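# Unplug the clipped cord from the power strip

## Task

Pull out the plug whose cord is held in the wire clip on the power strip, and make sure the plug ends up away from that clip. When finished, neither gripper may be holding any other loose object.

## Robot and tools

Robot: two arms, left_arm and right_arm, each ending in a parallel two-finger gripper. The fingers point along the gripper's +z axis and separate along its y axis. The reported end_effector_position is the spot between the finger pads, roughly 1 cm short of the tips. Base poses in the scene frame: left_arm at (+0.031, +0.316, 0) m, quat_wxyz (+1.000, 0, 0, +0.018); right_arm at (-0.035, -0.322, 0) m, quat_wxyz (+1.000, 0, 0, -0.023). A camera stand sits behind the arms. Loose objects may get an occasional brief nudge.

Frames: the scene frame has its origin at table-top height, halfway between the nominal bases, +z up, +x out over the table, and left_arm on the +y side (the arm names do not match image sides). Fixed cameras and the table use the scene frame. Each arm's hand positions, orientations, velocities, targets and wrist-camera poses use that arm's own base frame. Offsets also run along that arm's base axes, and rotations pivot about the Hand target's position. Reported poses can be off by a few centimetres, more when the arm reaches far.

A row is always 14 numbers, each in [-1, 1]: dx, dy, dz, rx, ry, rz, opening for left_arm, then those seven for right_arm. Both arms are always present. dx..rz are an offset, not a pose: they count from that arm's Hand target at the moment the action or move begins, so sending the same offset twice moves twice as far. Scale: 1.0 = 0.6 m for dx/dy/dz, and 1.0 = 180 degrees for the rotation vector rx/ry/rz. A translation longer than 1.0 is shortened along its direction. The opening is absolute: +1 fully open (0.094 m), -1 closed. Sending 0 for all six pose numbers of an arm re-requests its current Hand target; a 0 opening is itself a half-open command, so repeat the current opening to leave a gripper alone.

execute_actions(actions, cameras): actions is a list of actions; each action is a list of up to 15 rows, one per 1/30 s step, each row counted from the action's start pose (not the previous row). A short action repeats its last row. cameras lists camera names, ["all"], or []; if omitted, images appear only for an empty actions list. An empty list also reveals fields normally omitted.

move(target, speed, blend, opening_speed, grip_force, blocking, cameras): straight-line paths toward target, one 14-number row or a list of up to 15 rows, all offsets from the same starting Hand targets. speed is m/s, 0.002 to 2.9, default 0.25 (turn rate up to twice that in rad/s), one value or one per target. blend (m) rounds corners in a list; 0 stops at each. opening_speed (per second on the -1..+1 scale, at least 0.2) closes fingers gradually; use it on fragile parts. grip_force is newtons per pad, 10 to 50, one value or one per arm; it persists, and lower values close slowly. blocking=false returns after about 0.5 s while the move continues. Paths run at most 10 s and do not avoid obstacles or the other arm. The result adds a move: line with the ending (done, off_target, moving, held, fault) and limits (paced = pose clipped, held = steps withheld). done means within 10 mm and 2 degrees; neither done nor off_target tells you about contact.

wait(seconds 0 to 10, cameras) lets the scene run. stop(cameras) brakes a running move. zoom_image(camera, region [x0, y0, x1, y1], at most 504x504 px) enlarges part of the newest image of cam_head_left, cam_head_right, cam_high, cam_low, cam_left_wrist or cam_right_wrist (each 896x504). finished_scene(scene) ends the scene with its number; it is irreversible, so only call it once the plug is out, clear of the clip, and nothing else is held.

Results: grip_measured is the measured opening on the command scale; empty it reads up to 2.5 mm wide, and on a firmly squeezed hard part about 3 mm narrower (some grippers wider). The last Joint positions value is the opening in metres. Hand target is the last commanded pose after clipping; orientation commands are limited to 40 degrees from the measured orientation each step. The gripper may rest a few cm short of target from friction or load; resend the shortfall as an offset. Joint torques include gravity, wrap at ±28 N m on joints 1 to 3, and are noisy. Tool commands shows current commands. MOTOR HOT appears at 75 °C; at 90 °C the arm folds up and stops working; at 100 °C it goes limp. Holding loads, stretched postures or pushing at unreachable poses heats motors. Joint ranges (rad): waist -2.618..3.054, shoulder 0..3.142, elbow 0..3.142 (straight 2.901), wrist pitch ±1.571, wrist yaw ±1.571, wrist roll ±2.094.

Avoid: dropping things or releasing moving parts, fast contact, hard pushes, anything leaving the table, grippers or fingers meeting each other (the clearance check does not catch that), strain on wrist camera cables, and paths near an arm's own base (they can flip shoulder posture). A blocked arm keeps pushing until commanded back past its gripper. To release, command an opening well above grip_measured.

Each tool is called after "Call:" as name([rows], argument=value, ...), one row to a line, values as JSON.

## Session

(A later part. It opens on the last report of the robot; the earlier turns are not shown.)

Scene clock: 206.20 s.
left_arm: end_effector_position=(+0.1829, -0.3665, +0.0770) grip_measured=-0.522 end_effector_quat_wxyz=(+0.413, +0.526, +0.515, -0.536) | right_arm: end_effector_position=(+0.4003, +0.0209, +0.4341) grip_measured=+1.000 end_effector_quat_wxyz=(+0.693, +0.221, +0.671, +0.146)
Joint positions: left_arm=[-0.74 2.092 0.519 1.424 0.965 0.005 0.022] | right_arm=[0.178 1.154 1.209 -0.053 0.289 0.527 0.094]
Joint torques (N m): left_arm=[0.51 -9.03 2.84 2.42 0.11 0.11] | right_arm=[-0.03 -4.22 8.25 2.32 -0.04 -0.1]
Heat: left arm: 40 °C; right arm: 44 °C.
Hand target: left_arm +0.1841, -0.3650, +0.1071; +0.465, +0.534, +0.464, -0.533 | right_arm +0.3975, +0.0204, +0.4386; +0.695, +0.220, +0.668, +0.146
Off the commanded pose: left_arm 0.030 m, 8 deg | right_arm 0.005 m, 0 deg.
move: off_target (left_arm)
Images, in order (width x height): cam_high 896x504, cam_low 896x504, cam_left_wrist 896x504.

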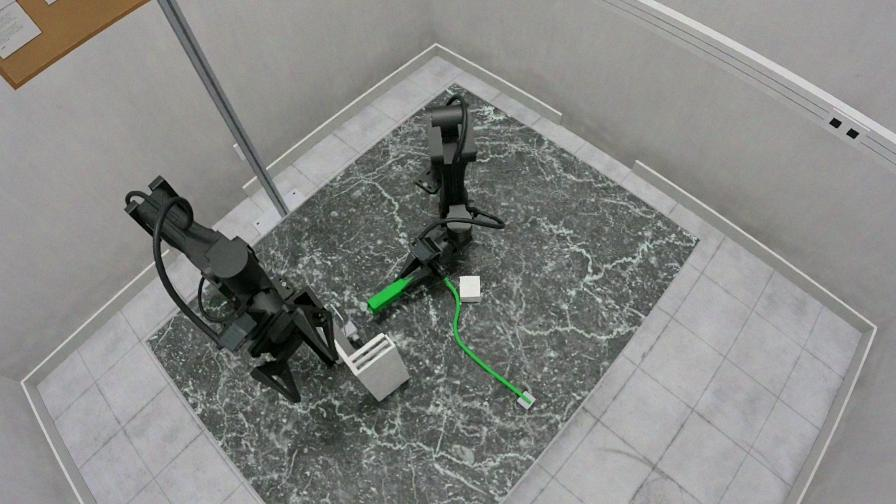

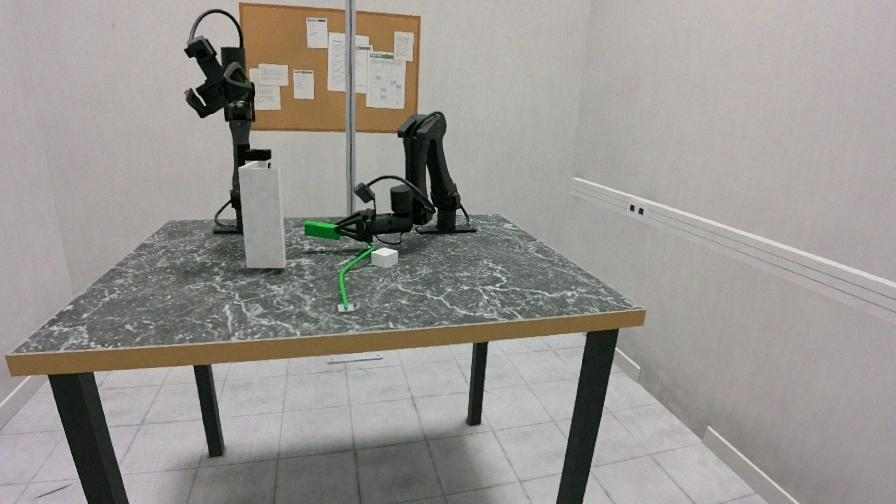

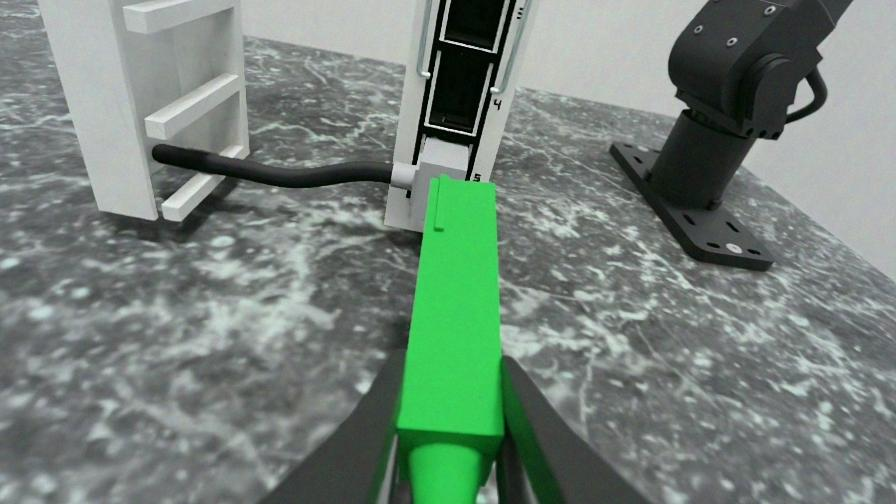

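Call:
move(target=[-0.02,-0.02,-0.08,0,0,0,-0.75,0,0,0,0,0,0,1], speed=0.06, cameras=["cam_low","cam_left_wrist","cam_high"])

Call:
zoom_image(camera="cam_low", region=[280, 190, 400, 280])

Scene clock: 214.23 s.
left_arm: end_effector_position=(+0.1691, -0.3701, +0.0420) grip_measured=-0.522 end_effector_quat_wxyz=(+0.397, +0.548, +0.520, -0.522) | right_arm: end_effector_position=(+0.4003, +0.0209, +0.4341) grip_measured=+1.000 end_effector_quat_wxyz=(+0.693, +0.221, +0.671, +0.146)
Joint positions: left_arm=[-0.779 2.188 0.519 1.427 0.939 0.087 0.022] | right_arm=[0.178 1.154 1.209 -0.053 0.289 0.527 0.094]
Joint torques (N m): left_arm=[-0.61 -4.83 4.44 2.62 0.05 0.09] | right_arm=[-0.16 -4.33 8.23 2.35 0.01 -0.11]
Motor temperatures (°C): left_arm=[27 32 32 42 28 25 29] | right_arm=[28 26 37 44 26 27 24]
Heat: left arm: 42 °C; right arm: 44 °C.
Hand target: left_arm +0.1720, -0.3770, +0.0590; +0.465, +0.534, +0.464, -0.533 | right_arm +0.3975, +0.0204, +0.4386; +0.695, +0.220, +0.668, +0.146
Off the commanded pose: left_arm 0.019 m, 10 deg | right_arm 0.005 m, 0 deg.
joint sent to its limit (left arm) — joint 4 (wrist pitch), upper limit. The joint targets are off in orientation, not in position.
move: off_target (left_arm)
Images, in order (width x height): cam_high 896x504, cam_low 896x504, cam_left_wrist 896x504.

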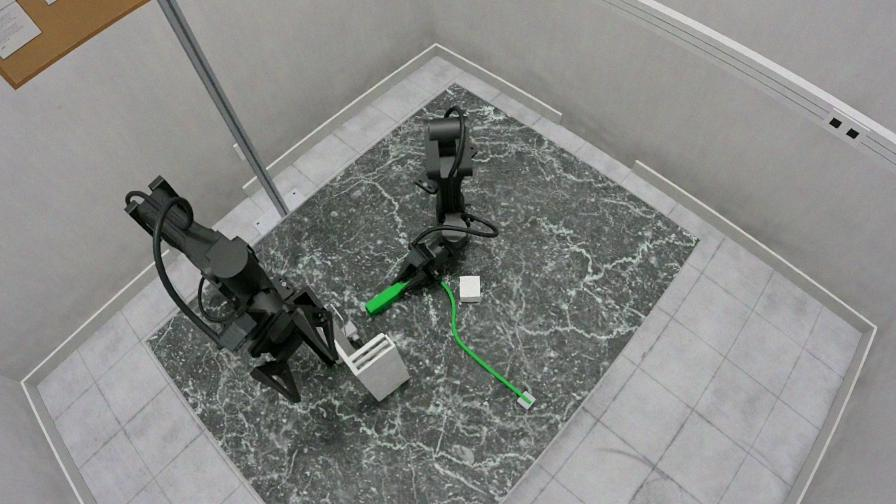

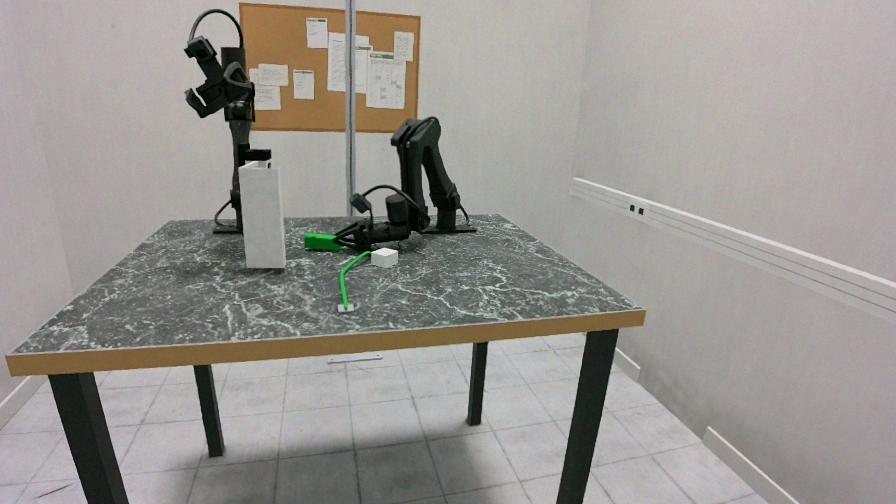

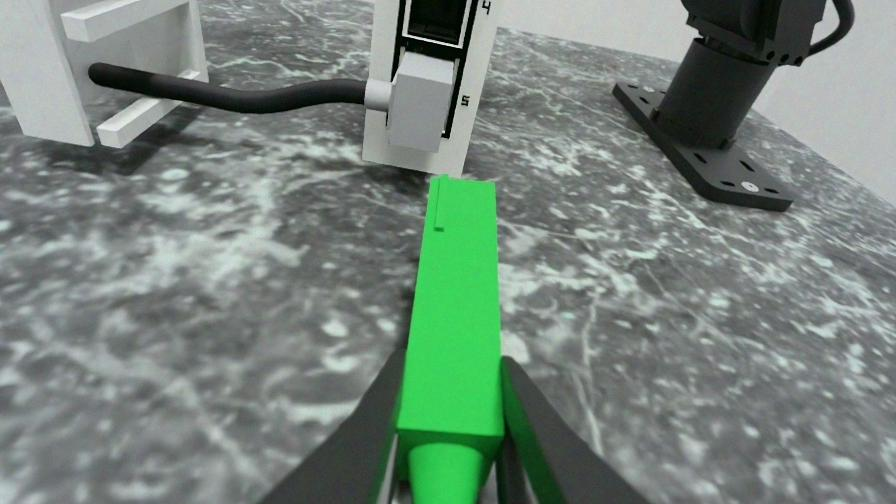

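Scaled by 4.200 from the camera's 896x504 image, which has a finer 1280x720 frame.

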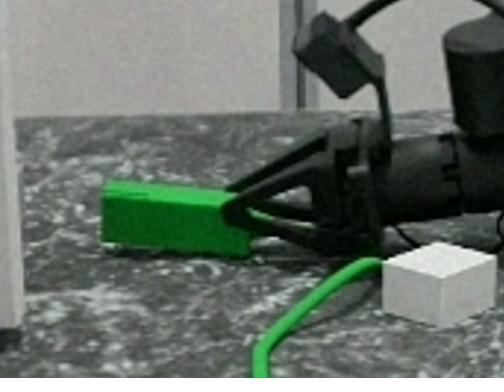

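Call:
move([
  [0,0.005,-0.03,0,0,0,-0.75,0,0,0,0,0,0,1],
  [0,0.005,-0.03,0,0,0,-0.1,0,0,0,0,0,0,1],
  [0.015,0.15,0.02,0,0,0,-0.1,0,0,0,0,0,0,1],
  [0.015,0.17,0.15,0,0,0,-0.1,0,0,0,0,0,0,1],
], speed=0.07, opening_speed=0.6, cameras=["cam_low","cam_left_wrist","cam_high"])

Scene clock: 223.17 s.
left_arm: end_effector_position=(+0.1831, -0.2781, +0.1459) grip_measured=-0.103 end_effector_quat_wxyz=(+0.461, +0.532, +0.467, -0.535) | right_arm: end_effector_position=(+0.4003, +0.0209, +0.4341) grip_measured=+1.000 end_effector_quat_wxyz=(+0.693, +0.221, +0.671, +0.146)
Joint positions: left_arm=[-0.45 1.73 0.32 1.401 1.259 0 0.042] | right_arm=[0.178 1.154 1.209 -0.053 0.289 0.527 0.094]
Joint torques (N m): left_arm=[0.65 -5.81 3.4 1.13 0.02 0.02] | right_arm=[-0.18 -4.16 8.25 2.32 -0.05 -0.11]
Heat: left arm: 43 °C; right arm: 45 °C.
Hand target: left_arm +0.1810, -0.2749, +0.1489; +0.465, +0.534, +0.464, -0.533 | right_arm +0.3975, +0.0204, +0.4386; +0.695, +0.220, +0.668, +0.146
Off the commanded pose: left_arm 0.005 m, 1 deg | right_arm 0.005 m, 0 deg.
move: done; target 2's new opening was sent with left_arm's hand 0.006 m and 9 deg from that target
Images, in order (width x height): cam_high 896x504, cam_low 896x504, cam_left_wrist 896x504.

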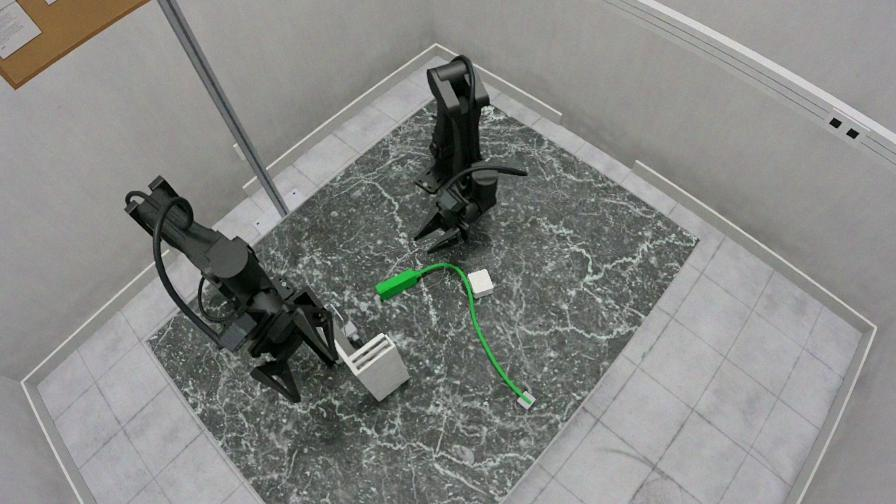

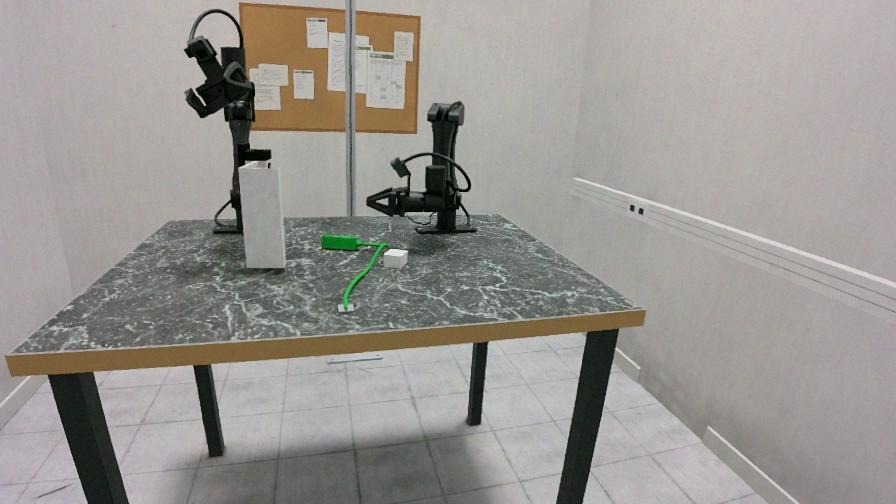

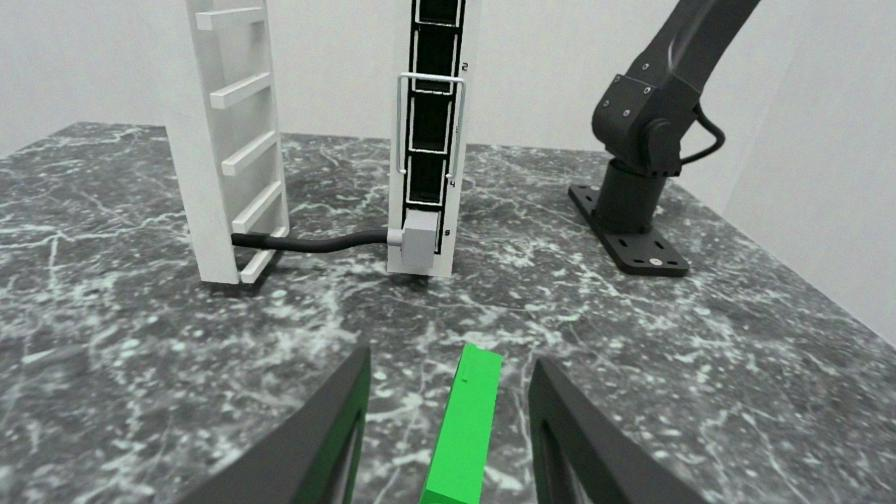

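Call:
finished_scene(scene=2)

The scene is finished: the task was done.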